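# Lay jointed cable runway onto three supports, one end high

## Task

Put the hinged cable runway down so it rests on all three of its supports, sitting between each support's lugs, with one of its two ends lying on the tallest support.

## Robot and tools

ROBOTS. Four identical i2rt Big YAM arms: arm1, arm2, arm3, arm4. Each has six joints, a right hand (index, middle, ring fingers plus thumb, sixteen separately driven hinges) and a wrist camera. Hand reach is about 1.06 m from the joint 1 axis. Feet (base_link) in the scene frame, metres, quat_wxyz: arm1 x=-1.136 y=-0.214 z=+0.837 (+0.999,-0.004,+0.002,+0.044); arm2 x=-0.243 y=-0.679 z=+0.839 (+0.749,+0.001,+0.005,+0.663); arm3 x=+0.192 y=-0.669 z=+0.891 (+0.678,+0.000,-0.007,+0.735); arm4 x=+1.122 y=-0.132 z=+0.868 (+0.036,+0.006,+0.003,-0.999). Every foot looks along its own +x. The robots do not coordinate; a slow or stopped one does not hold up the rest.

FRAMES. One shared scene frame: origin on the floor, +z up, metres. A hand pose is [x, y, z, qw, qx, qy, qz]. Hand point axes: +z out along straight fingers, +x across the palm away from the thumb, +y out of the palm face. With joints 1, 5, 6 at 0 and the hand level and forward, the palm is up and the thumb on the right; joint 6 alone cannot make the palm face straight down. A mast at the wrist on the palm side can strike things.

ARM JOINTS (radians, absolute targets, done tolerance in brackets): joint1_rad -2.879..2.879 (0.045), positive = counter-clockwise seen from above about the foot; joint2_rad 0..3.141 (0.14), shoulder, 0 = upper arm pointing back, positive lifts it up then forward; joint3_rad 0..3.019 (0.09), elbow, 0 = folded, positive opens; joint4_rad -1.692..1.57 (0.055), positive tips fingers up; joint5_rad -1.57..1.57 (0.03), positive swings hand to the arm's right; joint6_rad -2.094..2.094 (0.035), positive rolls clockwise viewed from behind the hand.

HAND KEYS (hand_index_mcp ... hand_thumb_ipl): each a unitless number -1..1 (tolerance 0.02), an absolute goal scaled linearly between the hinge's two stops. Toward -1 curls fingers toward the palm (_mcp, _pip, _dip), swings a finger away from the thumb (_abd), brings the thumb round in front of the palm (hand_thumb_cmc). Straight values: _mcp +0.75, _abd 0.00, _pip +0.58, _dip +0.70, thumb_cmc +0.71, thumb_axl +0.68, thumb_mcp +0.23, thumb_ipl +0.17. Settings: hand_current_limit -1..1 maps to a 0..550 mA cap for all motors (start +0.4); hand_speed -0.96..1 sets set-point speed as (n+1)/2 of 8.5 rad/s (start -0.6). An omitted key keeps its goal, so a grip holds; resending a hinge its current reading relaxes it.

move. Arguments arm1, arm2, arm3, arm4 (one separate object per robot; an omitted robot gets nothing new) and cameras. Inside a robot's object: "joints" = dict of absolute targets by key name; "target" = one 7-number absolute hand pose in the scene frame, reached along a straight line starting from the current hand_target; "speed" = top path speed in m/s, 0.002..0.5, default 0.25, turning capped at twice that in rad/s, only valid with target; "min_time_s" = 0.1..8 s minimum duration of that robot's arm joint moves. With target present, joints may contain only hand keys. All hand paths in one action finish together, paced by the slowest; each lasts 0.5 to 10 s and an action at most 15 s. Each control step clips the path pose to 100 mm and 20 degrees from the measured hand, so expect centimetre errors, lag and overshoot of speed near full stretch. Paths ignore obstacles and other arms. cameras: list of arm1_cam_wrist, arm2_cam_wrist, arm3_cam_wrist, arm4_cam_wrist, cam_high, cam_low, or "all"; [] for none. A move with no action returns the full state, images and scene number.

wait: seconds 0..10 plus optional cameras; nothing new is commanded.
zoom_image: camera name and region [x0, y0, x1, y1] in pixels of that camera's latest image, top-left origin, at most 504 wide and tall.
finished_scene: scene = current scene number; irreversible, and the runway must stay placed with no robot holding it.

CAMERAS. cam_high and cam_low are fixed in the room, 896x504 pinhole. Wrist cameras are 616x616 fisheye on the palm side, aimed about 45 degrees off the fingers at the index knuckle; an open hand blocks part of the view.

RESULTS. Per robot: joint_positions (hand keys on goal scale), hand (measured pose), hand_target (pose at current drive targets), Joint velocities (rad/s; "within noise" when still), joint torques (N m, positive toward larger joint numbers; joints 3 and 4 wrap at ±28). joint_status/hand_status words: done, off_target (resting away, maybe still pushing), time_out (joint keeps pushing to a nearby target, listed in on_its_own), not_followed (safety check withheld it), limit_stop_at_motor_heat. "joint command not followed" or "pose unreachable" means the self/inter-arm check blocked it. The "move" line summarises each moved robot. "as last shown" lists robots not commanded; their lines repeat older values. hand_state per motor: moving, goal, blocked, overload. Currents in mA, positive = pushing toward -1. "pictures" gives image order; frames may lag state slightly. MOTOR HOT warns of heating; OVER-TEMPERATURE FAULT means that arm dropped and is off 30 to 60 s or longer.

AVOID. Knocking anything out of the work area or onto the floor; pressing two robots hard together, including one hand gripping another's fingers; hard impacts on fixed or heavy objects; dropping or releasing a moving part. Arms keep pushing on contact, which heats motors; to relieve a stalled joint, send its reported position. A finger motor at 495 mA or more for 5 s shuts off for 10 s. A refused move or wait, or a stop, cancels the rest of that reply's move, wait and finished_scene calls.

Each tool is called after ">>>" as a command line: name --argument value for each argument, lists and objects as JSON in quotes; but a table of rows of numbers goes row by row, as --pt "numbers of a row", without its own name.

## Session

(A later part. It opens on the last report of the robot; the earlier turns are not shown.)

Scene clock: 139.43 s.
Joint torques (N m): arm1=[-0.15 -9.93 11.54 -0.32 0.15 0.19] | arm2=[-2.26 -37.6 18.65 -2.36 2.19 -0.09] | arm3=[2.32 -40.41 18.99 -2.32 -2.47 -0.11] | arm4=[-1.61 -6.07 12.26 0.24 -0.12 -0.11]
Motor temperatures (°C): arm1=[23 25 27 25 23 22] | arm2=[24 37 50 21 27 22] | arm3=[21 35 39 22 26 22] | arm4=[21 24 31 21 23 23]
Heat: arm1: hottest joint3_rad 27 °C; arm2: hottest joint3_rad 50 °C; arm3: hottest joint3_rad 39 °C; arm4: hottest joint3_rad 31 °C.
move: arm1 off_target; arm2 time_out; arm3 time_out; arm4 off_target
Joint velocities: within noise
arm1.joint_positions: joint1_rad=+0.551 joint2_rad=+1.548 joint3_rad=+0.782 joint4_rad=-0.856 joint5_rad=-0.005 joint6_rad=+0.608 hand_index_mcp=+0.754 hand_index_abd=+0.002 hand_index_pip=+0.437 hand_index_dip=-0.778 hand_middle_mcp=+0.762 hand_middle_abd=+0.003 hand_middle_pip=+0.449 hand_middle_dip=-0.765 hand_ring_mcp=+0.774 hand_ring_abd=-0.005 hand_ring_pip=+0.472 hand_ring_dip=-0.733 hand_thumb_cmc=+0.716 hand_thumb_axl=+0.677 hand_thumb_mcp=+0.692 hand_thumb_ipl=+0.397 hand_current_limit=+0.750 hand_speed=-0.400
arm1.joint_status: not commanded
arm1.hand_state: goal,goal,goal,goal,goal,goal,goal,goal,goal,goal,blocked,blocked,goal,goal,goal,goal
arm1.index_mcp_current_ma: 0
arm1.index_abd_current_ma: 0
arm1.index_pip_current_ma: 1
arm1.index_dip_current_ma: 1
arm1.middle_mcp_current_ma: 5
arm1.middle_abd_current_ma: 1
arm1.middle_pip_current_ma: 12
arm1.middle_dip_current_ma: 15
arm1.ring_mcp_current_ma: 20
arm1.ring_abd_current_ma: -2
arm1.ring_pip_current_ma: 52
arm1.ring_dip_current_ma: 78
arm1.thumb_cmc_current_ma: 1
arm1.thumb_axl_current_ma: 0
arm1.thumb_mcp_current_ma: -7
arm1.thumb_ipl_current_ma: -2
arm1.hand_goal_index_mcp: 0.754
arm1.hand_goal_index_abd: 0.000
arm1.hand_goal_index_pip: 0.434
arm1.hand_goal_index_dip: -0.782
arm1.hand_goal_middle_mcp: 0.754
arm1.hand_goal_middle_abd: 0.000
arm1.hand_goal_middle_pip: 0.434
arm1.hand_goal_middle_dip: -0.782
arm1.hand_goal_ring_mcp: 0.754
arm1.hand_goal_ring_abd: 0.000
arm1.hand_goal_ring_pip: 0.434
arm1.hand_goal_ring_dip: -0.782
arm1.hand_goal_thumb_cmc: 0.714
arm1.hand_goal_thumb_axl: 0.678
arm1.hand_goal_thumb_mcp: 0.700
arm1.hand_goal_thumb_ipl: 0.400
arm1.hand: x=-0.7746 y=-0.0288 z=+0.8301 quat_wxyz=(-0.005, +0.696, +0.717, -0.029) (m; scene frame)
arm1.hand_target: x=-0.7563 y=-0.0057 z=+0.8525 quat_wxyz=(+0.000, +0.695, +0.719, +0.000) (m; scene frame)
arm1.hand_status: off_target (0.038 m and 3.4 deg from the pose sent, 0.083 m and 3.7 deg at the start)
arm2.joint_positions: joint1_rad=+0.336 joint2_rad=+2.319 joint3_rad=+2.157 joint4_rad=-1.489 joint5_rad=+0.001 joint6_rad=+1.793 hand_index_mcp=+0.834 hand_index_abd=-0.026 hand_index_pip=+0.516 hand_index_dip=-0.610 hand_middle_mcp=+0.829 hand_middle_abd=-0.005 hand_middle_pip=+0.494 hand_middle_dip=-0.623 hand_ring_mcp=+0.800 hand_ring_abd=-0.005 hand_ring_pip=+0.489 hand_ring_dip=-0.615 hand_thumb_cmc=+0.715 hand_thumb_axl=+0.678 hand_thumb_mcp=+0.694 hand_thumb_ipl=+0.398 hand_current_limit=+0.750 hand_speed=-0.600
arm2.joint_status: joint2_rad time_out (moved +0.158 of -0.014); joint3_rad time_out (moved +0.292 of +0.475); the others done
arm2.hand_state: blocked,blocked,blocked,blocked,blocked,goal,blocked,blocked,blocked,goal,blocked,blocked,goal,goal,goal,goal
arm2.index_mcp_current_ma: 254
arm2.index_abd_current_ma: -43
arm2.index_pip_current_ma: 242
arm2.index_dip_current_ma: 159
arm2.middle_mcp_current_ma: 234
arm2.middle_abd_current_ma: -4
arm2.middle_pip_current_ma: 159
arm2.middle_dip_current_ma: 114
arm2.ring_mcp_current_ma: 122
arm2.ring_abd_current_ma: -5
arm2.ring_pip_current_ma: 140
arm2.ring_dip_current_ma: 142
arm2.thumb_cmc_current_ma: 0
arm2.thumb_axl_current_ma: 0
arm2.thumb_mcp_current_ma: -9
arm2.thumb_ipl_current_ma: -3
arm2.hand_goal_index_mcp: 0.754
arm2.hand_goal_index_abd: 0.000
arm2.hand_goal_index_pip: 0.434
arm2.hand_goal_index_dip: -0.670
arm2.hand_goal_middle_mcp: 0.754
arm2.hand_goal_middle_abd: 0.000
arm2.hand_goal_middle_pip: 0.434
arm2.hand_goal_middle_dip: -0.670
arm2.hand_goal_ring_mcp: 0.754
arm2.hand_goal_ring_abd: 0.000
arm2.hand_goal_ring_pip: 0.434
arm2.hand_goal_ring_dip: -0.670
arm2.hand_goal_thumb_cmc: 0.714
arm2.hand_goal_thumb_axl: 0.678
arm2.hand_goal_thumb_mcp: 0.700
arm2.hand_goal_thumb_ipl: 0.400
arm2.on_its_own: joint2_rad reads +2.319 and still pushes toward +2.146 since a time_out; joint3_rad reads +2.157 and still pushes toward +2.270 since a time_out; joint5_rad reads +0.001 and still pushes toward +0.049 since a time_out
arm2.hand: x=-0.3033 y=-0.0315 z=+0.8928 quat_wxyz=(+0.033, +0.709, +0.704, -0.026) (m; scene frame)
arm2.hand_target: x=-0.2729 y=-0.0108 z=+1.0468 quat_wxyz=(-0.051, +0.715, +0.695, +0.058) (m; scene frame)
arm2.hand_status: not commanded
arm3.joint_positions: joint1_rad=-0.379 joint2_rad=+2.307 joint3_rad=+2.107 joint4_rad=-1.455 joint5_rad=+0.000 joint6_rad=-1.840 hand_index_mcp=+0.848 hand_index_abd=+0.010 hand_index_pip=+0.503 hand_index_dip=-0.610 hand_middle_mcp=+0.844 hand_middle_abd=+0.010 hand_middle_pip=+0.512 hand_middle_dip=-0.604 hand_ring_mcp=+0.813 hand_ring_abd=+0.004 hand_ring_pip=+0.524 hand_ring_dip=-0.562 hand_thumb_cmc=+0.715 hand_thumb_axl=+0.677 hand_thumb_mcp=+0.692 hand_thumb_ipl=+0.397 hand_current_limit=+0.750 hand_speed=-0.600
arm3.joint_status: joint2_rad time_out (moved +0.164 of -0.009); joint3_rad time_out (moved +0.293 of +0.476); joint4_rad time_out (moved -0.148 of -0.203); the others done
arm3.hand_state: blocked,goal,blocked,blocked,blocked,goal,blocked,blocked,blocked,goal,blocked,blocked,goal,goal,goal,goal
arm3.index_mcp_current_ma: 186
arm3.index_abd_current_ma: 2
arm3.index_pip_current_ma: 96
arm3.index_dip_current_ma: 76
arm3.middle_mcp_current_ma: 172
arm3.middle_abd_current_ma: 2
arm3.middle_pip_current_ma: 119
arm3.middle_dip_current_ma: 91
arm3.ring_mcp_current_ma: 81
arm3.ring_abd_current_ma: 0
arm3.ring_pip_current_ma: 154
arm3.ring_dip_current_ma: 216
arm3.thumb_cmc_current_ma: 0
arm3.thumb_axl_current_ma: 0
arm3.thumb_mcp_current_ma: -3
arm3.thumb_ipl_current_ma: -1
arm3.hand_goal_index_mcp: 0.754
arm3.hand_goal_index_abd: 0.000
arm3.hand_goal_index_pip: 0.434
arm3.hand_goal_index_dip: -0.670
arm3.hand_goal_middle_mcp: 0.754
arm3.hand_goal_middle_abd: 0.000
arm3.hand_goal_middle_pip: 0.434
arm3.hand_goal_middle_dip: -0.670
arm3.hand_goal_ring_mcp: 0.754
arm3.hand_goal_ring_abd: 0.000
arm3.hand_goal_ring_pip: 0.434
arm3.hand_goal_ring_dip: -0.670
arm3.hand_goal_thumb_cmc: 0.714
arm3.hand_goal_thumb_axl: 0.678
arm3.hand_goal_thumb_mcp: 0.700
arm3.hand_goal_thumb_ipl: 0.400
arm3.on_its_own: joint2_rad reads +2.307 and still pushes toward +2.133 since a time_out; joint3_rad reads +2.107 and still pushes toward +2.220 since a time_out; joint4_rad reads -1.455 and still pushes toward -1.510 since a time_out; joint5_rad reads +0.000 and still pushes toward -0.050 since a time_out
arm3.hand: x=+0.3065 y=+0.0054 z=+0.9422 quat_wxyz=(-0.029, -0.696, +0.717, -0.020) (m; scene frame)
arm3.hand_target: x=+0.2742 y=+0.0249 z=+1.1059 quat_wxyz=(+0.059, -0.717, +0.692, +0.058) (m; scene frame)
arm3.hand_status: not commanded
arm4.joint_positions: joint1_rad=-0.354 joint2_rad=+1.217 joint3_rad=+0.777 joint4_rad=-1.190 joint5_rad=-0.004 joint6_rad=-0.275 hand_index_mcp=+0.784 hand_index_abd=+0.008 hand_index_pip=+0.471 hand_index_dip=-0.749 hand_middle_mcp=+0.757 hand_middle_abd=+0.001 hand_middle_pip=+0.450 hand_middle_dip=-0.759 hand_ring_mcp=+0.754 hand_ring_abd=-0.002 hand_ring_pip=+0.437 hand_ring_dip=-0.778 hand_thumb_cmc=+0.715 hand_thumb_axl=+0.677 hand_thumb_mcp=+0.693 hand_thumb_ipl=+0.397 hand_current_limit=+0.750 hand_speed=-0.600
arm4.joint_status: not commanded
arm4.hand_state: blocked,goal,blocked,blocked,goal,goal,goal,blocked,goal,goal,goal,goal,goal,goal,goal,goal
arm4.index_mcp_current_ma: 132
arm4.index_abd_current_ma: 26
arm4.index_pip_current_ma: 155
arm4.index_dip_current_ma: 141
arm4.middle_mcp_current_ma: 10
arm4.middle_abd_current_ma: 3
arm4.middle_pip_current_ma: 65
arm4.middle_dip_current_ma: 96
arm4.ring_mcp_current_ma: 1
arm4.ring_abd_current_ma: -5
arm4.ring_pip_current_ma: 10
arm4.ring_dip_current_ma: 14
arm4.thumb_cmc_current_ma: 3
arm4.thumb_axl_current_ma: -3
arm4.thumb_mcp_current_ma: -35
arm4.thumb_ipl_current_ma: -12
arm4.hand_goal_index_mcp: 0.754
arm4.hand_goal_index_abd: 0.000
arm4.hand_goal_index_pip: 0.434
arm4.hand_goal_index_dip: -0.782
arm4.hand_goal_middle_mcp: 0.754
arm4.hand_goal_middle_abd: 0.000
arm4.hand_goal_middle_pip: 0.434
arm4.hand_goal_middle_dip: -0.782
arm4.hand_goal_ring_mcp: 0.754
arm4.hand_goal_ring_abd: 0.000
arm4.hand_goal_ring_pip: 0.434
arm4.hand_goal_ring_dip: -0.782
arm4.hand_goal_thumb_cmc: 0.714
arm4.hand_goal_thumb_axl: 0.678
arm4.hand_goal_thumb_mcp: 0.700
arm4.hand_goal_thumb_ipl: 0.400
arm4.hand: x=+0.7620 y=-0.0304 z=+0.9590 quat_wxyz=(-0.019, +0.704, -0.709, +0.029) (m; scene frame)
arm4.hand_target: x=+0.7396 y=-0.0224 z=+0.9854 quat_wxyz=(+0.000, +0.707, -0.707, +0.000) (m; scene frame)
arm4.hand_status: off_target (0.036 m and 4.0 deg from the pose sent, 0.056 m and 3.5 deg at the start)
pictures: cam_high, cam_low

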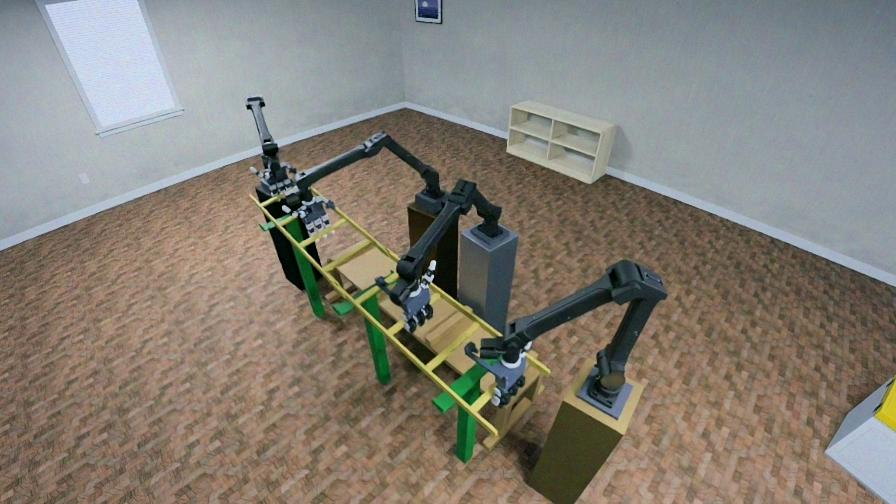

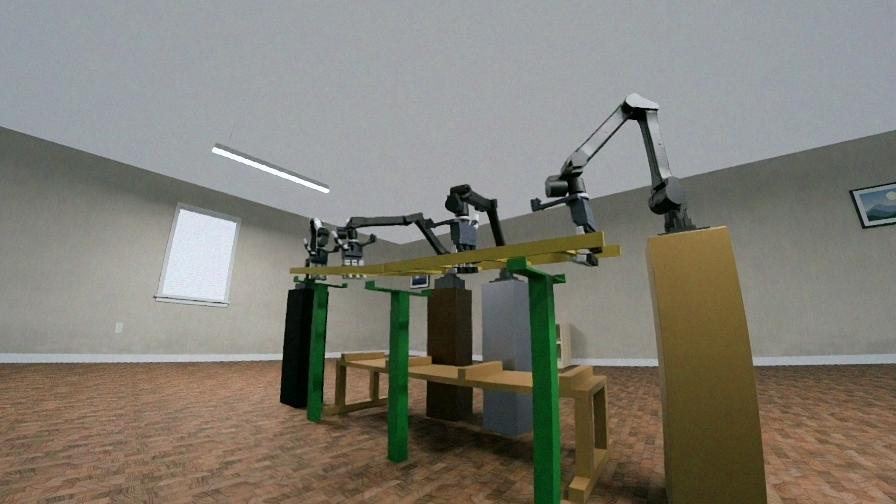

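>>> move --arm1 '{"target":[-0.755,0.02,0.853,0,0.6947,0.7193,0],"speed":0.01}' --arm2 '{"joints":{"joint1_rad":0.285,"joint2_rad":2.234,"joint3_rad":2.50,"joint4_rad":-1.60,"joint6_rad":1.757},"min_time_s":2.5}' --arm3 '{"joints":{"joint1_rad":-0.330,"joint2_rad":2.209,"joint3_rad":2.433,"joint4_rad":-1.565,"joint6_rad":-1.85},"min_time_s":2.5}' --arm4 '{"target":[0.738,0.005,0.988,0,0.7071,-0.7071,0],"speed":0.01}' --cameras '["cam_high","cam_low"]'

>>> zoom_image --camera "cam_high" --region '[310, 230, 430, 330]'

>>> zoom_image --camera "cam_high" --region '[410, 320, 550, 440]'

>>> zoom_image --camera "cam_high" --region '[230, 170, 350, 260]'

>>> zoom_image --camera "cam_low" --region '[280, 220, 500, 340]'

>>> zoom_image --camera "cam_low" --region '[480, 210, 680, 310]'

Scene clock: 147.77 s.
Joint torques (N m): arm1=[-0.32 -10.7 11.47 -0.4 0.1 0.2] | arm2=[-2.37 -38.65 18.78 -2.25 2.23 -0.15] | arm3=[2.55 -42.11 19.1 -2.48 -2.47 -0.1] | arm4=[-1.08 -6.59 13.83 -0.06 -0.07 -0.1]
Motor temperatures (°C): arm1=[23 25 27 25 23 22] | arm2=[24 38 51 21 27 22] | arm3=[21 37 41 22 27 22] | arm4=[21 23 32 21 23 23]
Heat: arm1: hottest joint3_rad 27 °C; arm2: hottest joint3_rad 51 °C; arm3: hottest joint3_rad 41 °C; arm4: hottest joint3_rad 32 °C.
move: arm1 off_target; arm2 time_out; arm3 time_out; arm4 off_target
Joint velocities: within noise
arm1.joint_positions: joint1_rad=+0.604 joint2_rad=+1.584 joint3_rad=+0.830 joint4_rad=-0.865 joint5_rad=-0.004 joint6_rad=+0.658 hand_index_mcp=+0.754 hand_index_abd=+0.002 hand_index_pip=+0.437 hand_index_dip=-0.778 hand_middle_mcp=+0.764 hand_middle_abd=+0.003 hand_middle_pip=+0.449 hand_middle_dip=-0.765 hand_ring_mcp=+0.774 hand_ring_abd=-0.005 hand_ring_pip=+0.472 hand_ring_dip=-0.733 hand_thumb_cmc=+0.716 hand_thumb_axl=+0.677 hand_thumb_mcp=+0.692 hand_thumb_ipl=+0.397 hand_current_limit=+0.750 hand_speed=-0.400
arm1.joint_status: not commanded
arm1.hand_state: goal,goal,goal,goal,goal,goal,goal,goal,blocked,goal,blocked,blocked,goal,goal,goal,goal
arm1.index_mcp_current_ma: 0
arm1.index_abd_current_ma: 0
arm1.index_pip_current_ma: 1
arm1.index_dip_current_ma: 1
arm1.middle_mcp_current_ma: 7
arm1.middle_abd_current_ma: 1
arm1.middle_pip_current_ma: 12
arm1.middle_dip_current_ma: 15
arm1.ring_mcp_current_ma: 22
arm1.ring_abd_current_ma: -2
arm1.ring_pip_current_ma: 52
arm1.ring_dip_current_ma: 78
arm1.thumb_cmc_current_ma: 1
arm1.thumb_axl_current_ma: 0
arm1.thumb_mcp_current_ma: -7
arm1.thumb_ipl_current_ma: -2
arm1.hand_goal_index_mcp: 0.754
arm1.hand_goal_index_abd: 0.000
arm1.hand_goal_index_pip: 0.434
arm1.hand_goal_index_dip: -0.782
arm1.hand_goal_middle_mcp: 0.754
arm1.hand_goal_middle_abd: 0.000
arm1.hand_goal_middle_pip: 0.434
arm1.hand_goal_middle_dip: -0.782
arm1.hand_goal_ring_mcp: 0.754
arm1.hand_goal_ring_abd: 0.000
arm1.hand_goal_ring_pip: 0.434
arm1.hand_goal_ring_dip: -0.782
arm1.hand_goal_thumb_cmc: 0.714
arm1.hand_goal_thumb_axl: 0.678
arm1.hand_goal_thumb_mcp: 0.700
arm1.hand_goal_thumb_ipl: 0.400
arm1.hand: x=-0.7724 y=-0.0034 z=+0.8311 quat_wxyz=(-0.003, +0.695, +0.719, -0.028) (m; scene frame)
arm1.hand_target: x=-0.7561 y=+0.0193 z=+0.8534 quat_wxyz=(-0.001, +0.695, +0.719, +0.000) (m; scene frame)
arm1.hand_status: off_target (0.036 m and 3.2 deg from the pose sent, 0.057 m and 3.3 deg at the start)
arm2.joint_positions: joint1_rad=+0.323 joint2_rad=+2.409 joint3_rad=+2.312 joint4_rad=-1.552 joint5_rad=+0.000 joint6_rad=+1.781 hand_index_mcp=+0.834 hand_index_abd=-0.026 hand_index_pip=+0.516 hand_index_dip=-0.613 hand_middle_mcp=+0.829 hand_middle_abd=-0.005 hand_middle_pip=+0.494 hand_middle_dip=-0.623 hand_ring_mcp=+0.800 hand_ring_abd=-0.005 hand_ring_pip=+0.489 hand_ring_dip=-0.614 hand_thumb_cmc=+0.715 hand_thumb_axl=+0.678 hand_thumb_mcp=+0.694 hand_thumb_ipl=+0.398 hand_current_limit=+0.750 hand_speed=-0.600
arm2.joint_status: joint2_rad time_out (moved +0.091 of -0.085); joint3_rad time_out (moved +0.155 of +0.343); the others done
arm2.hand_state: blocked,blocked,blocked,blocked,blocked,goal,blocked,blocked,blocked,goal,blocked,blocked,goal,goal,goal,goal
arm2.index_mcp_current_ma: 254
arm2.index_abd_current_ma: -43
arm2.index_pip_current_ma: 242
arm2.index_dip_current_ma: 151
arm2.middle_mcp_current_ma: 234
arm2.middle_abd_current_ma: -4
arm2.middle_pip_current_ma: 159
arm2.middle_dip_current_ma: 114
arm2.ring_mcp_current_ma: 122
arm2.ring_abd_current_ma: -5
arm2.ring_pip_current_ma: 140
arm2.ring_dip_current_ma: 145
arm2.thumb_cmc_current_ma: 0
arm2.thumb_axl_current_ma: 0
arm2.thumb_mcp_current_ma: -9
arm2.thumb_ipl_current_ma: -3
arm2.hand_goal_index_mcp: 0.754
arm2.hand_goal_index_abd: 0.000
arm2.hand_goal_index_pip: 0.434
arm2.hand_goal_index_dip: -0.670
arm2.hand_goal_middle_mcp: 0.754
arm2.hand_goal_middle_abd: 0.000
arm2.hand_goal_middle_pip: 0.434
arm2.hand_goal_middle_dip: -0.670
arm2.hand_goal_ring_mcp: 0.754
arm2.hand_goal_ring_abd: 0.000
arm2.hand_goal_ring_pip: 0.434
arm2.hand_goal_ring_dip: -0.670
arm2.hand_goal_thumb_cmc: 0.714
arm2.hand_goal_thumb_axl: 0.678
arm2.hand_goal_thumb_mcp: 0.700
arm2.hand_goal_thumb_ipl: 0.400
arm2.on_its_own: joint2_rad reads +2.409 and still pushes toward +2.234 since a time_out; joint3_rad reads +2.312 and still pushes toward +2.424 since a time_out; joint5_rad reads +0.000 and still pushes toward +0.049 since a time_out
arm2.hand: x=-0.2995 y=-0.0071 z=+0.8879 quat_wxyz=(+0.032, +0.709, +0.704, -0.027) (m; scene frame)
arm2.hand_target: x=-0.2659 y=+0.0121 z=+1.0481 quat_wxyz=(-0.053, +0.714, +0.695, +0.061) (m; scene frame)
arm2.hand_status: not commanded
arm3.joint_positions: joint1_rad=-0.373 joint2_rad=+2.392 joint3_rad=+2.244 joint4_rad=-1.506 joint5_rad=+0.000 joint6_rad=-1.832 hand_index_mcp=+0.848 hand_index_abd=+0.010 hand_index_pip=+0.503 hand_index_dip=-0.610 hand_middle_mcp=+0.844 hand_middle_abd=+0.010 hand_middle_pip=+0.512 hand_middle_dip=-0.603 hand_ring_mcp=+0.813 hand_ring_abd=+0.005 hand_ring_pip=+0.524 hand_ring_dip=-0.562 hand_thumb_cmc=+0.715 hand_thumb_axl=+0.677 hand_thumb_mcp=+0.692 hand_thumb_ipl=+0.397 hand_current_limit=+0.750 hand_speed=-0.600
arm3.joint_status: joint2_rad time_out (moved +0.085 of -0.098); joint3_rad time_out (moved +0.137 of +0.326); joint4_rad time_out (moved -0.051 of -0.110); the others done
arm3.hand_state: blocked,goal,blocked,blocked,blocked,goal,blocked,blocked,blocked,goal,blocked,blocked,goal,goal,goal,goal
arm3.index_mcp_current_ma: 186
arm3.index_abd_current_ma: 2
arm3.index_pip_current_ma: 96
arm3.index_dip_current_ma: 76
arm3.middle_mcp_current_ma: 173
arm3.middle_abd_current_ma: 2
arm3.middle_pip_current_ma: 119
arm3.middle_dip_current_ma: 92
arm3.ring_mcp_current_ma: 81
arm3.ring_abd_current_ma: 1
arm3.ring_pip_current_ma: 154
arm3.ring_dip_current_ma: 216
arm3.thumb_cmc_current_ma: 0
arm3.thumb_axl_current_ma: 0
arm3.thumb_mcp_current_ma: -3
arm3.thumb_ipl_current_ma: -1
arm3.hand_goal_index_mcp: 0.754
arm3.hand_goal_index_abd: 0.000
arm3.hand_goal_index_pip: 0.434
arm3.hand_goal_index_dip: -0.670
arm3.hand_goal_middle_mcp: 0.754
arm3.hand_goal_middle_abd: 0.000
arm3.hand_goal_middle_pip: 0.434
arm3.hand_goal_middle_dip: -0.670
arm3.hand_goal_ring_mcp: 0.754
arm3.hand_goal_ring_abd: 0.000
arm3.hand_goal_ring_pip: 0.434
arm3.hand_goal_ring_dip: -0.670
arm3.hand_goal_thumb_cmc: 0.714
arm3.hand_goal_thumb_axl: 0.678
arm3.hand_goal_thumb_mcp: 0.700
arm3.hand_goal_thumb_ipl: 0.400
arm3.on_its_own: joint2_rad reads +2.392 and still pushes toward +2.209 since a time_out; joint3_rad reads +2.244 and still pushes toward +2.357 since a time_out; joint4_rad reads -1.506 and still pushes toward -1.565 since a time_out; joint5_rad reads +0.000 and still pushes toward -0.050 since a time_out
arm3.hand: x=+0.3094 y=+0.0284 z=+0.9355 quat_wxyz=(-0.029, -0.696, +0.718, -0.020) (m; scene frame)
arm3.hand_target: x=+0.2722 y=+0.0455 z=+1.1092 quat_wxyz=(+0.061, -0.717, +0.692, +0.060) (m; scene frame)
arm3.hand_status: not commanded
arm4.joint_positions: joint1_rad=-0.436 joint2_rad=+1.235 joint3_rad=+0.782 joint4_rad=-1.187 joint5_rad=-0.005 joint6_rad=-0.357 hand_index_mcp=+0.776 hand_index_abd=+0.006 hand_index_pip=+0.471 hand_index_dip=-0.749 hand_middle_mcp=+0.756 hand_middle_abd=+0.000 hand_middle_pip=+0.451 hand_middle_dip=-0.755 hand_ring_mcp=+0.754 hand_ring_abd=-0.002 hand_ring_pip=+0.437 hand_ring_dip=-0.778 hand_thumb_cmc=+0.715 hand_thumb_axl=+0.677 hand_thumb_mcp=+0.693 hand_thumb_ipl=+0.397 hand_current_limit=+0.750 hand_speed=-0.600
arm4.joint_status: not commanded
arm4.hand_state: blocked,goal,blocked,blocked,goal,goal,goal,blocked,goal,goal,goal,goal,goal,goal,goal,goal
arm4.index_mcp_current_ma: 97
arm4.index_abd_current_ma: 20
arm4.index_pip_current_ma: 155
arm4.index_dip_current_ma: 141
arm4.middle_mcp_current_ma: 8
arm4.middle_abd_current_ma: 1
arm4.middle_pip_current_ma: 67
arm4.middle_dip_current_ma: 113
arm4.ring_mcp_current_ma: 1
arm4.ring_abd_current_ma: -5
arm4.ring_pip_current_ma: 10
arm4.ring_dip_current_ma: 14
arm4.thumb_cmc_current_ma: 3
arm4.thumb_axl_current_ma: -3
arm4.thumb_mcp_current_ma: -35
arm4.thumb_ipl_current_ma: -12
arm4.hand_goal_index_mcp: 0.754
arm4.hand_goal_index_abd: 0.000
arm4.hand_goal_index_pip: 0.434
arm4.hand_goal_index_dip: -0.782
arm4.hand_goal_middle_mcp: 0.754
arm4.hand_goal_middle_abd: 0.000
arm4.hand_goal_middle_pip: 0.434
arm4.hand_goal_middle_dip: -0.782
arm4.hand_goal_ring_mcp: 0.754
arm4.hand_goal_ring_abd: 0.000
arm4.hand_goal_ring_pip: 0.434
arm4.hand_goal_ring_dip: -0.782
arm4.hand_goal_thumb_cmc: 0.714
arm4.hand_goal_thumb_axl: 0.678
arm4.hand_goal_thumb_mcp: 0.700
arm4.hand_goal_thumb_ipl: 0.400
arm4.hand: x=+0.7676 y=-0.0076 z=+0.9549 quat_wxyz=(-0.018, +0.704, -0.710, +0.035) (m; scene frame)
arm4.hand_target: x=+0.7403 y=+0.0043 z=+0.9886 quat_wxyz=(+0.000, +0.707, -0.707, -0.001) (m; scene frame)
arm4.hand_status: off_target (0.046 m and 4.5 deg from the pose sent, 0.052 m and 4.0 deg at the start)
pictures: cam_high, cam_low

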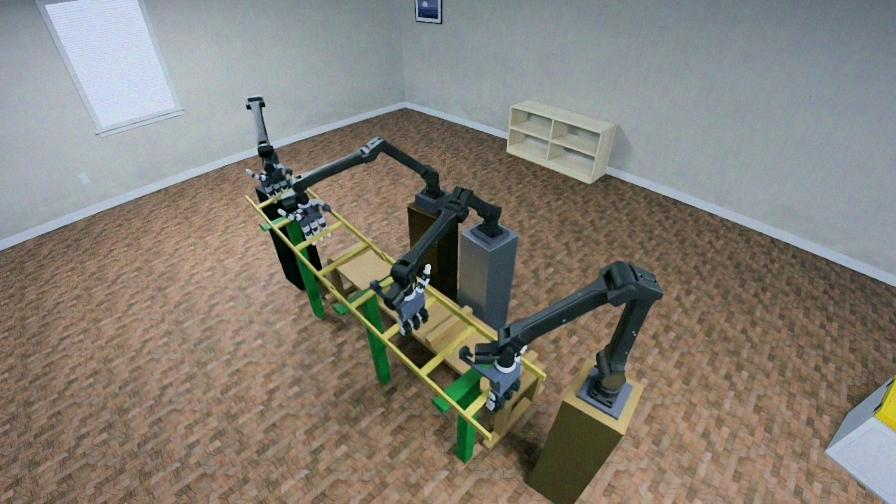

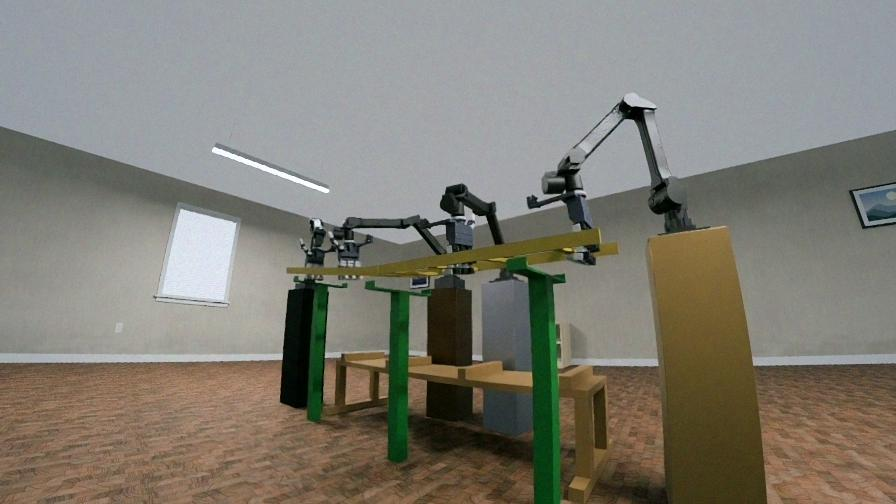

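Scaled by 4.200 from the camera's 896x504 image, which has a finer 1280x720 frame.

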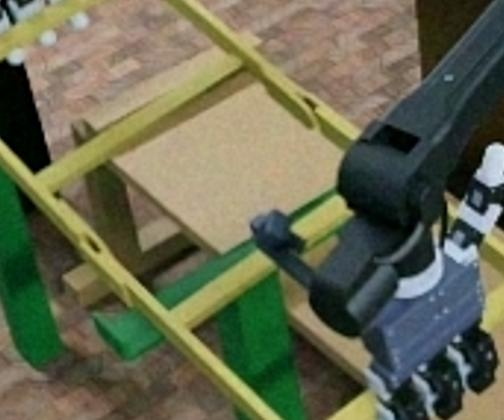

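Scaled by 3.600 from the camera's 896x504 image, which has a finer 1280x720 frame.

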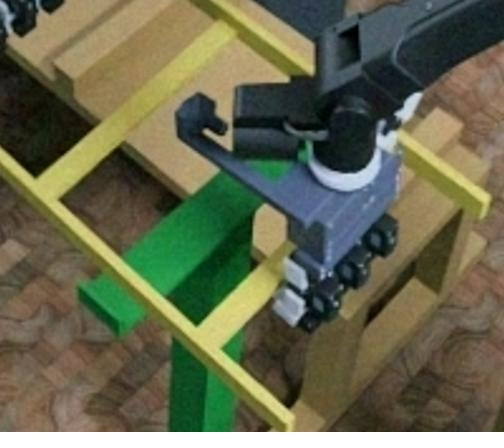

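Scaled by 4.200 from the camera's 896x504 image, which has a finer 1280x720 frame.

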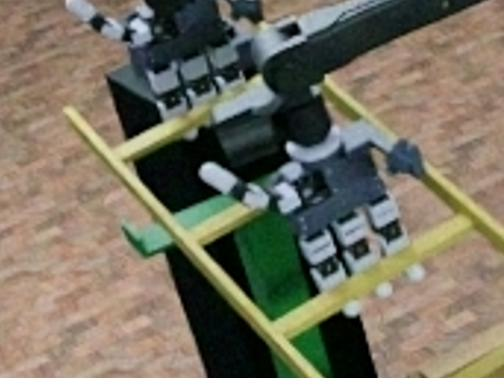

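Scaled by 2.291 from the camera's 896x504 image, which has a finer 1280x720 frame.

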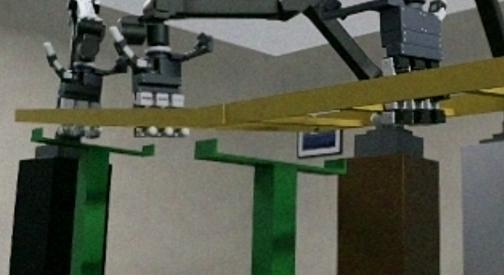

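Scaled by 2.520 from the camera's 896x504 image, which has a finer 1280x720 frame.

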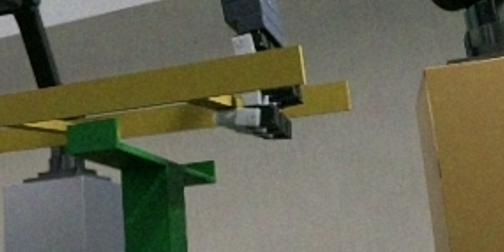

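>>> move --cameras '["cam_high","cam_low"]'

>>> zoom_image --camera "cam_high" --region '[310, 230, 430, 320]'

>>> zoom_image --camera "cam_high" --region '[410, 310, 550, 420]'

>>> zoom_image --camera "cam_high" --region '[230, 170, 350, 260]'

Scene clock: 148.87 s.
Joint torques (N m): arm1=[-0.32 -10.7 11.47 -0.4 0.1 0.2] | arm2=[-2.43 -38.71 18.59 -2.28 2.23 -0.15] | arm3=[2.61 -42.23 18.89 -2.48 -2.47 -0.1] | arm4=[-1.61 -6.53 13.85 -0.08 -0.06 -0.12]
Motor temperatures (°C): arm1=[23 25 28 25 23 22] | arm2=[24 39 51 21 28 22] | arm3=[21 37 41 22 27 22] | arm4=[21 23 32 21 23 23]
Heat: arm1: hottest joint3_rad 28 °C; arm2: hottest joint3_rad 51 °C; arm3: hottest joint3_rad 41 °C; arm4: hottest joint3_rad 32 °C.
Joint velocities: within noise
arm1.joint_positions: joint1_rad=+0.604 joint2_rad=+1.584 joint3_rad=+0.830 joint4_rad=-0.865 joint5_rad=-0.004 joint6_rad=+0.658 hand_index_mcp=+0.754 hand_index_abd=+0.002 hand_index_pip=+0.437 hand_index_dip=-0.778 hand_middle_mcp=+0.764 hand_middle_abd=+0.003 hand_middle_pip=+0.449 hand_middle_dip=-0.765 hand_ring_mcp=+0.774 hand_ring_abd=-0.005 hand_ring_pip=+0.472 hand_ring_dip=-0.733 hand_thumb_cmc=+0.716 hand_thumb_axl=+0.677 hand_thumb_mcp=+0.692 hand_thumb_ipl=+0.397 hand_current_limit=+0.750 hand_speed=-0.400
arm1.joint_status: not commanded
arm1.hand_state: goal,goal,goal,goal,goal,goal,goal,goal,blocked,goal,blocked,blocked,goal,goal,goal,goal
arm1.index_mcp_current_ma: 0
arm1.index_abd_current_ma: 0
arm1.index_pip_current_ma: 1
arm1.index_dip_current_ma: 1
arm1.middle_mcp_current_ma: 7
arm1.middle_abd_current_ma: 1
arm1.middle_pip_current_ma: 12
arm1.middle_dip_current_ma: 15
arm1.ring_mcp_current_ma: 22
arm1.ring_abd_current_ma: -2
arm1.ring_pip_current_ma: 52
arm1.ring_dip_current_ma: 78
arm1.thumb_cmc_current_ma: 1
arm1.thumb_axl_current_ma: 0
arm1.thumb_mcp_current_ma: -7
arm1.thumb_ipl_current_ma: -2
arm1.hand_goal_index_mcp: 0.754
arm1.hand_goal_index_abd: 0.000
arm1.hand_goal_index_pip: 0.434
arm1.hand_goal_index_dip: -0.782
arm1.hand_goal_middle_mcp: 0.754
arm1.hand_goal_middle_abd: 0.000
arm1.hand_goal_middle_pip: 0.434
arm1.hand_goal_middle_dip: -0.782
arm1.hand_goal_ring_mcp: 0.754
arm1.hand_goal_ring_abd: 0.000
arm1.hand_goal_ring_pip: 0.434
arm1.hand_goal_ring_dip: -0.782
arm1.hand_goal_thumb_cmc: 0.714
arm1.hand_goal_thumb_axl: 0.678
arm1.hand_goal_thumb_mcp: 0.700
arm1.hand_goal_thumb_ipl: 0.400
arm1.hand: x=-0.7724 y=-0.0034 z=+0.8311 quat_wxyz=(-0.003, +0.695, +0.719, -0.028) (m; scene frame)
arm1.hand_target: x=-0.7561 y=+0.0193 z=+0.8534 quat_wxyz=(-0.001, +0.695, +0.719, +0.000) (m; scene frame)
arm1.hand_status: off_target (0.036 m and 3.2 deg from the pose sent, 0.057 m and 3.3 deg at the start)
arm2.joint_positions: joint1_rad=+0.323 joint2_rad=+2.409 joint3_rad=+2.312 joint4_rad=-1.552 joint5_rad=+0.000 joint6_rad=+1.781 hand_index_mcp=+0.834 hand_index_abd=-0.026 hand_index_pip=+0.516 hand_index_dip=-0.613 hand_middle_mcp=+0.829 hand_middle_abd=-0.005 hand_middle_pip=+0.494 hand_middle_dip=-0.623 hand_ring_mcp=+0.800 hand_ring_abd=-0.005 hand_ring_pip=+0.489 hand_ring_dip=-0.614 hand_thumb_cmc=+0.715 hand_thumb_axl=+0.678 hand_thumb_mcp=+0.694 hand_thumb_ipl=+0.398 hand_current_limit=+0.750 hand_speed=-0.600
arm2.joint_status: joint2_rad time_out (moved +0.091 of -0.085); joint3_rad time_out (moved +0.155 of +0.343); the others done
arm2.hand_state: blocked,blocked,blocked,blocked,blocked,goal,blocked,blocked,blocked,goal,blocked,blocked,goal,goal,goal,goal
arm2.index_mcp_current_ma: 254
arm2.index_abd_current_ma: -43
arm2.index_pip_current_ma: 242
arm2.index_dip_current_ma: 151
arm2.middle_mcp_current_ma: 234
arm2.middle_abd_current_ma: -4
arm2.middle_pip_current_ma: 159
arm2.middle_dip_current_ma: 114
arm2.ring_mcp_current_ma: 122
arm2.ring_abd_current_ma: -5
arm2.ring_pip_current_ma: 140
arm2.ring_dip_current_ma: 145
arm2.thumb_cmc_current_ma: 0
arm2.thumb_axl_current_ma: 0
arm2.thumb_mcp_current_ma: -9
arm2.thumb_ipl_current_ma: -3
arm2.hand_goal_index_mcp: 0.754
arm2.hand_goal_index_abd: 0.000
arm2.hand_goal_index_pip: 0.434
arm2.hand_goal_index_dip: -0.670
arm2.hand_goal_middle_mcp: 0.754
arm2.hand_goal_middle_abd: 0.000
arm2.hand_goal_middle_pip: 0.434
arm2.hand_goal_middle_dip: -0.670
arm2.hand_goal_ring_mcp: 0.754
arm2.hand_goal_ring_abd: 0.000
arm2.hand_goal_ring_pip: 0.434
arm2.hand_goal_ring_dip: -0.670
arm2.hand_goal_thumb_cmc: 0.714
arm2.hand_goal_thumb_axl: 0.678
arm2.hand_goal_thumb_mcp: 0.700
arm2.hand_goal_thumb_ipl: 0.400
arm2.on_its_own: joint2_rad reads +2.409 and still pushes toward +2.234 since a time_out; joint3_rad reads +2.312 and still pushes toward +2.424 since a time_out; joint5_rad reads +0.000 and still pushes toward +0.049 since a time_out
arm2.hand: x=-0.2995 y=-0.0071 z=+0.8879 quat_wxyz=(+0.032, +0.709, +0.704, -0.027) (m; scene frame)
arm2.hand_target: x=-0.2659 y=+0.0121 z=+1.0481 quat_wxyz=(-0.053, +0.714, +0.695, +0.061) (m; scene frame)
arm2.hand_status: not commanded
arm3.joint_positions: joint1_rad=-0.373 joint2_rad=+2.392 joint3_rad=+2.244 joint4_rad=-1.506 joint5_rad=+0.000 joint6_rad=-1.832 hand_index_mcp=+0.848 hand_index_abd=+0.010 hand_index_pip=+0.503 hand_index_dip=-0.610 hand_middle_mcp=+0.844 hand_middle_abd=+0.010 hand_middle_pip=+0.512 hand_middle_dip=-0.603 hand_ring_mcp=+0.813 hand_ring_abd=+0.005 hand_ring_pip=+0.524 hand_ring_dip=-0.562 hand_thumb_cmc=+0.715 hand_thumb_axl=+0.677 hand_thumb_mcp=+0.692 hand_thumb_ipl=+0.397 hand_current_limit=+0.750 hand_speed=-0.600
arm3.joint_status: joint2_rad time_out (moved +0.085 of -0.098); joint3_rad time_out (moved +0.137 of +0.326); joint4_rad time_out (moved -0.051 of -0.110); the others done
arm3.hand_state: blocked,goal,blocked,blocked,blocked,goal,blocked,blocked,blocked,goal,blocked,blocked,goal,goal,goal,goal
arm3.index_mcp_current_ma: 186
arm3.index_abd_current_ma: 2
arm3.index_pip_current_ma: 96
arm3.index_dip_current_ma: 76
arm3.middle_mcp_current_ma: 173
arm3.middle_abd_current_ma: 2
arm3.middle_pip_current_ma: 119
arm3.middle_dip_current_ma: 92
arm3.ring_mcp_current_ma: 81
arm3.ring_abd_current_ma: 1
arm3.ring_pip_current_ma: 154
arm3.ring_dip_current_ma: 216
arm3.thumb_cmc_current_ma: 0
arm3.thumb_axl_current_ma: 0
arm3.thumb_mcp_current_ma: -3
arm3.thumb_ipl_current_ma: -1
arm3.hand_goal_index_mcp: 0.754
arm3.hand_goal_index_abd: 0.000
arm3.hand_goal_index_pip: 0.434
arm3.hand_goal_index_dip: -0.670
arm3.hand_goal_middle_mcp: 0.754
arm3.hand_goal_middle_abd: 0.000
arm3.hand_goal_middle_pip: 0.434
arm3.hand_goal_middle_dip: -0.670
arm3.hand_goal_ring_mcp: 0.754
arm3.hand_goal_ring_abd: 0.000
arm3.hand_goal_ring_pip: 0.434
arm3.hand_goal_ring_dip: -0.670
arm3.hand_goal_thumb_cmc: 0.714
arm3.hand_goal_thumb_axl: 0.678
arm3.hand_goal_thumb_mcp: 0.700
arm3.hand_goal_thumb_ipl: 0.400
arm3.on_its_own: joint2_rad reads +2.392 and still pushes toward +2.209 since a time_out; joint3_rad reads +2.244 and still pushes toward +2.357 since a time_out; joint4_rad reads -1.506 and still pushes toward -1.565 since a time_out; joint5_rad reads +0.000 and still pushes toward -0.050 since a time_out
arm3.hand: x=+0.3094 y=+0.0284 z=+0.9355 quat_wxyz=(-0.029, -0.696, +0.718, -0.020) (m; scene frame)
arm3.hand_target: x=+0.2722 y=+0.0455 z=+1.1092 quat_wxyz=(+0.061, -0.717, +0.692, +0.060) (m; scene frame)
arm3.hand_status: not commanded
arm4.joint_positions: joint1_rad=-0.436 joint2_rad=+1.235 joint3_rad=+0.782 joint4_rad=-1.187 joint5_rad=-0.005 joint6_rad=-0.357 hand_index_mcp=+0.776 hand_index_abd=+0.006 hand_index_pip=+0.471 hand_index_dip=-0.749 hand_middle_mcp=+0.756 hand_middle_abd=+0.000 hand_middle_pip=+0.451 hand_middle_dip=-0.755 hand_ring_mcp=+0.754 hand_ring_abd=-0.002 hand_ring_pip=+0.437 hand_ring_dip=-0.778 hand_thumb_cmc=+0.715 hand_thumb_axl=+0.677 hand_thumb_mcp=+0.693 hand_thumb_ipl=+0.397 hand_current_limit=+0.750 hand_speed=-0.600
arm4.joint_status: not commanded
arm4.hand_state: blocked,goal,blocked,blocked,goal,goal,goal,blocked,goal,goal,goal,goal,goal,goal,goal,goal
arm4.index_mcp_current_ma: 97
arm4.index_abd_current_ma: 20
arm4.index_pip_current_ma: 155
arm4.index_dip_current_ma: 141
arm4.middle_mcp_current_ma: 8
arm4.middle_abd_current_ma: 1
arm4.middle_pip_current_ma: 67
arm4.middle_dip_current_ma: 113
arm4.ring_mcp_current_ma: 1
arm4.ring_abd_current_ma: -5
arm4.ring_pip_current_ma: 10
arm4.ring_dip_current_ma: 14
arm4.thumb_cmc_current_ma: 3
arm4.thumb_axl_current_ma: -3
arm4.thumb_mcp_current_ma: -35
arm4.thumb_ipl_current_ma: -12
arm4.hand_goal_index_mcp: 0.754
arm4.hand_goal_index_abd: 0.000
arm4.hand_goal_index_pip: 0.434
arm4.hand_goal_index_dip: -0.782
arm4.hand_goal_middle_mcp: 0.754
arm4.hand_goal_middle_abd: 0.000
arm4.hand_goal_middle_pip: 0.434
arm4.hand_goal_middle_dip: -0.782
arm4.hand_goal_ring_mcp: 0.754
arm4.hand_goal_ring_abd: 0.000
arm4.hand_goal_ring_pip: 0.434
arm4.hand_goal_ring_dip: -0.782
arm4.hand_goal_thumb_cmc: 0.714
arm4.hand_goal_thumb_axl: 0.678
arm4.hand_goal_thumb_mcp: 0.700
arm4.hand_goal_thumb_ipl: 0.400
arm4.hand: x=+0.7676 y=-0.0076 z=+0.9549 quat_wxyz=(-0.018, +0.704, -0.710, +0.035) (m; scene frame)
arm4.hand_target: x=+0.7403 y=+0.0043 z=+0.9886 quat_wxyz=(+0.000, +0.707, -0.707, -0.001) (m; scene frame)
arm4.hand_status: off_target (0.046 m and 4.5 deg from the pose sent, 0.052 m and 4.0 deg at the start)
pictures: cam_high, cam_low

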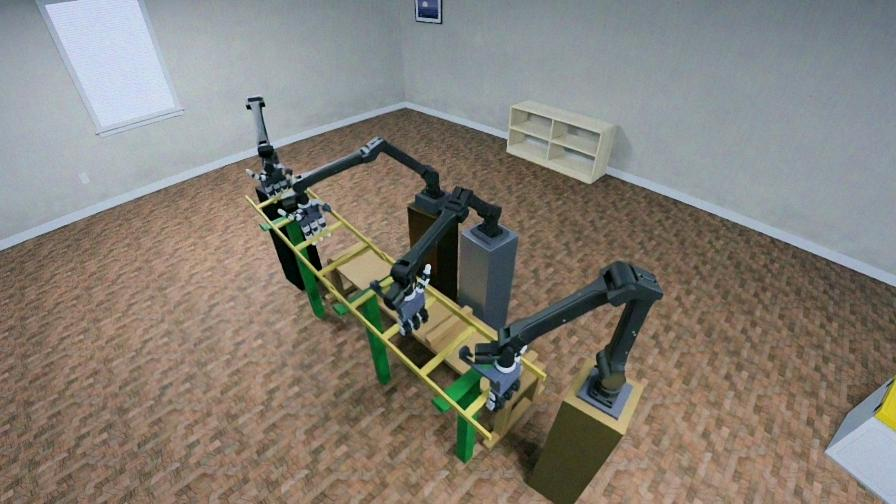

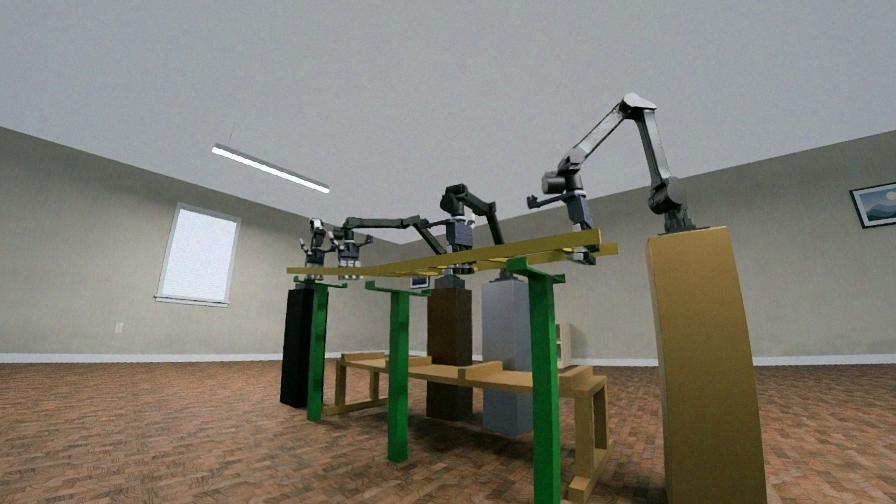

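Scaled by 4.200 from the camera's 896x504 image, which has a finer 1280x720 frame.

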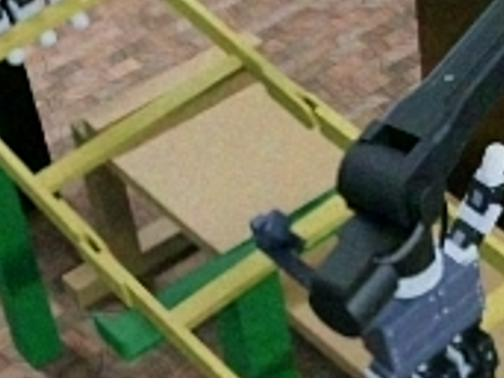

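Scaled by 3.600 from the camera's 896x504 image, which has a finer 1280x720 frame.

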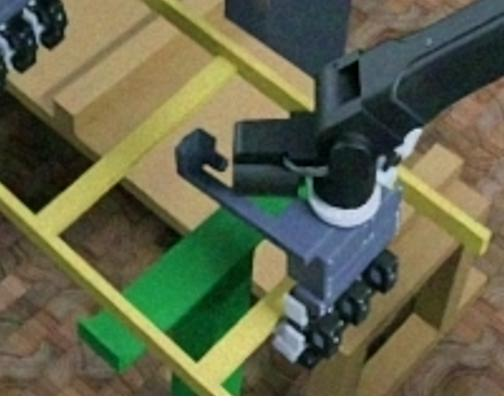

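Scaled by 4.200 from the camera's 896x504 image, which has a finer 1280x720 frame.

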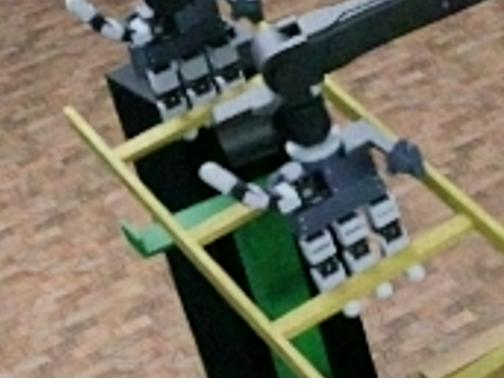

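>>> zoom_image --camera "cam_high" --region '[320, 280, 370, 320]'

>>> zoom_image --camera "cam_high" --region '[425, 370, 485, 420]'

>>> zoom_image --camera "cam_high" --region '[245, 200, 295, 240]'

>>> zoom_image --camera "cam_low" --region '[480, 220, 640, 320]'

>>> zoom_image --camera "cam_low" --region '[280, 240, 440, 320]'

Scaled by 10.080 from the camera's 896x504 image, which has a finer 1280x720 frame.

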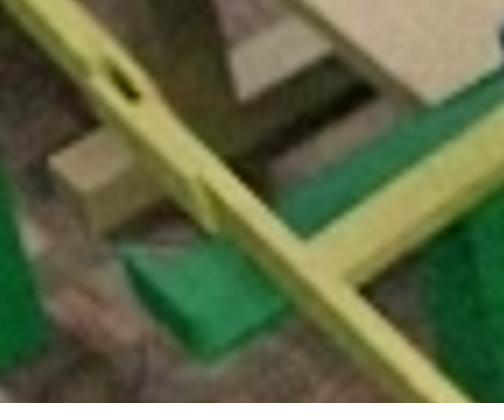

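Scaled by 8.400 from the camera's 896x504 image, which has a finer 1280x720 frame.

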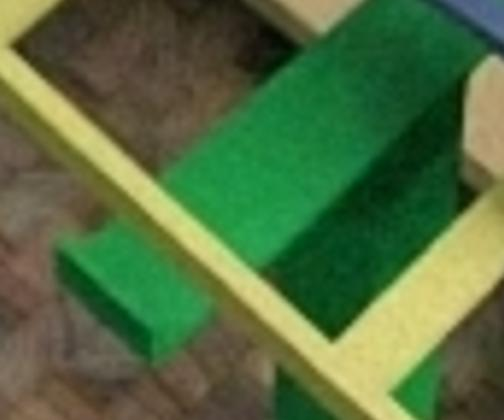

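Scaled by 10.080 from the camera's 896x504 image, which has a finer 1280x720 frame.

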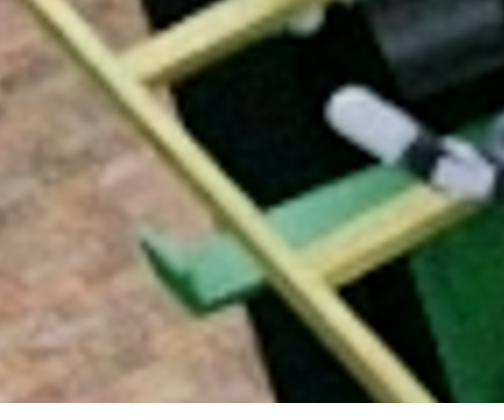

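Scaled by 3.150 from the camera's 896x504 image, which has a finer 1280x720 frame.

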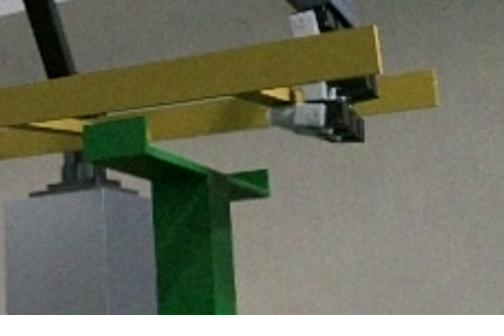

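Scaled by 3.150 from the camera's 896x504 image, which has a finer 1280x720 frame.

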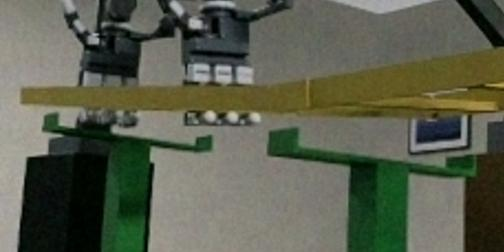

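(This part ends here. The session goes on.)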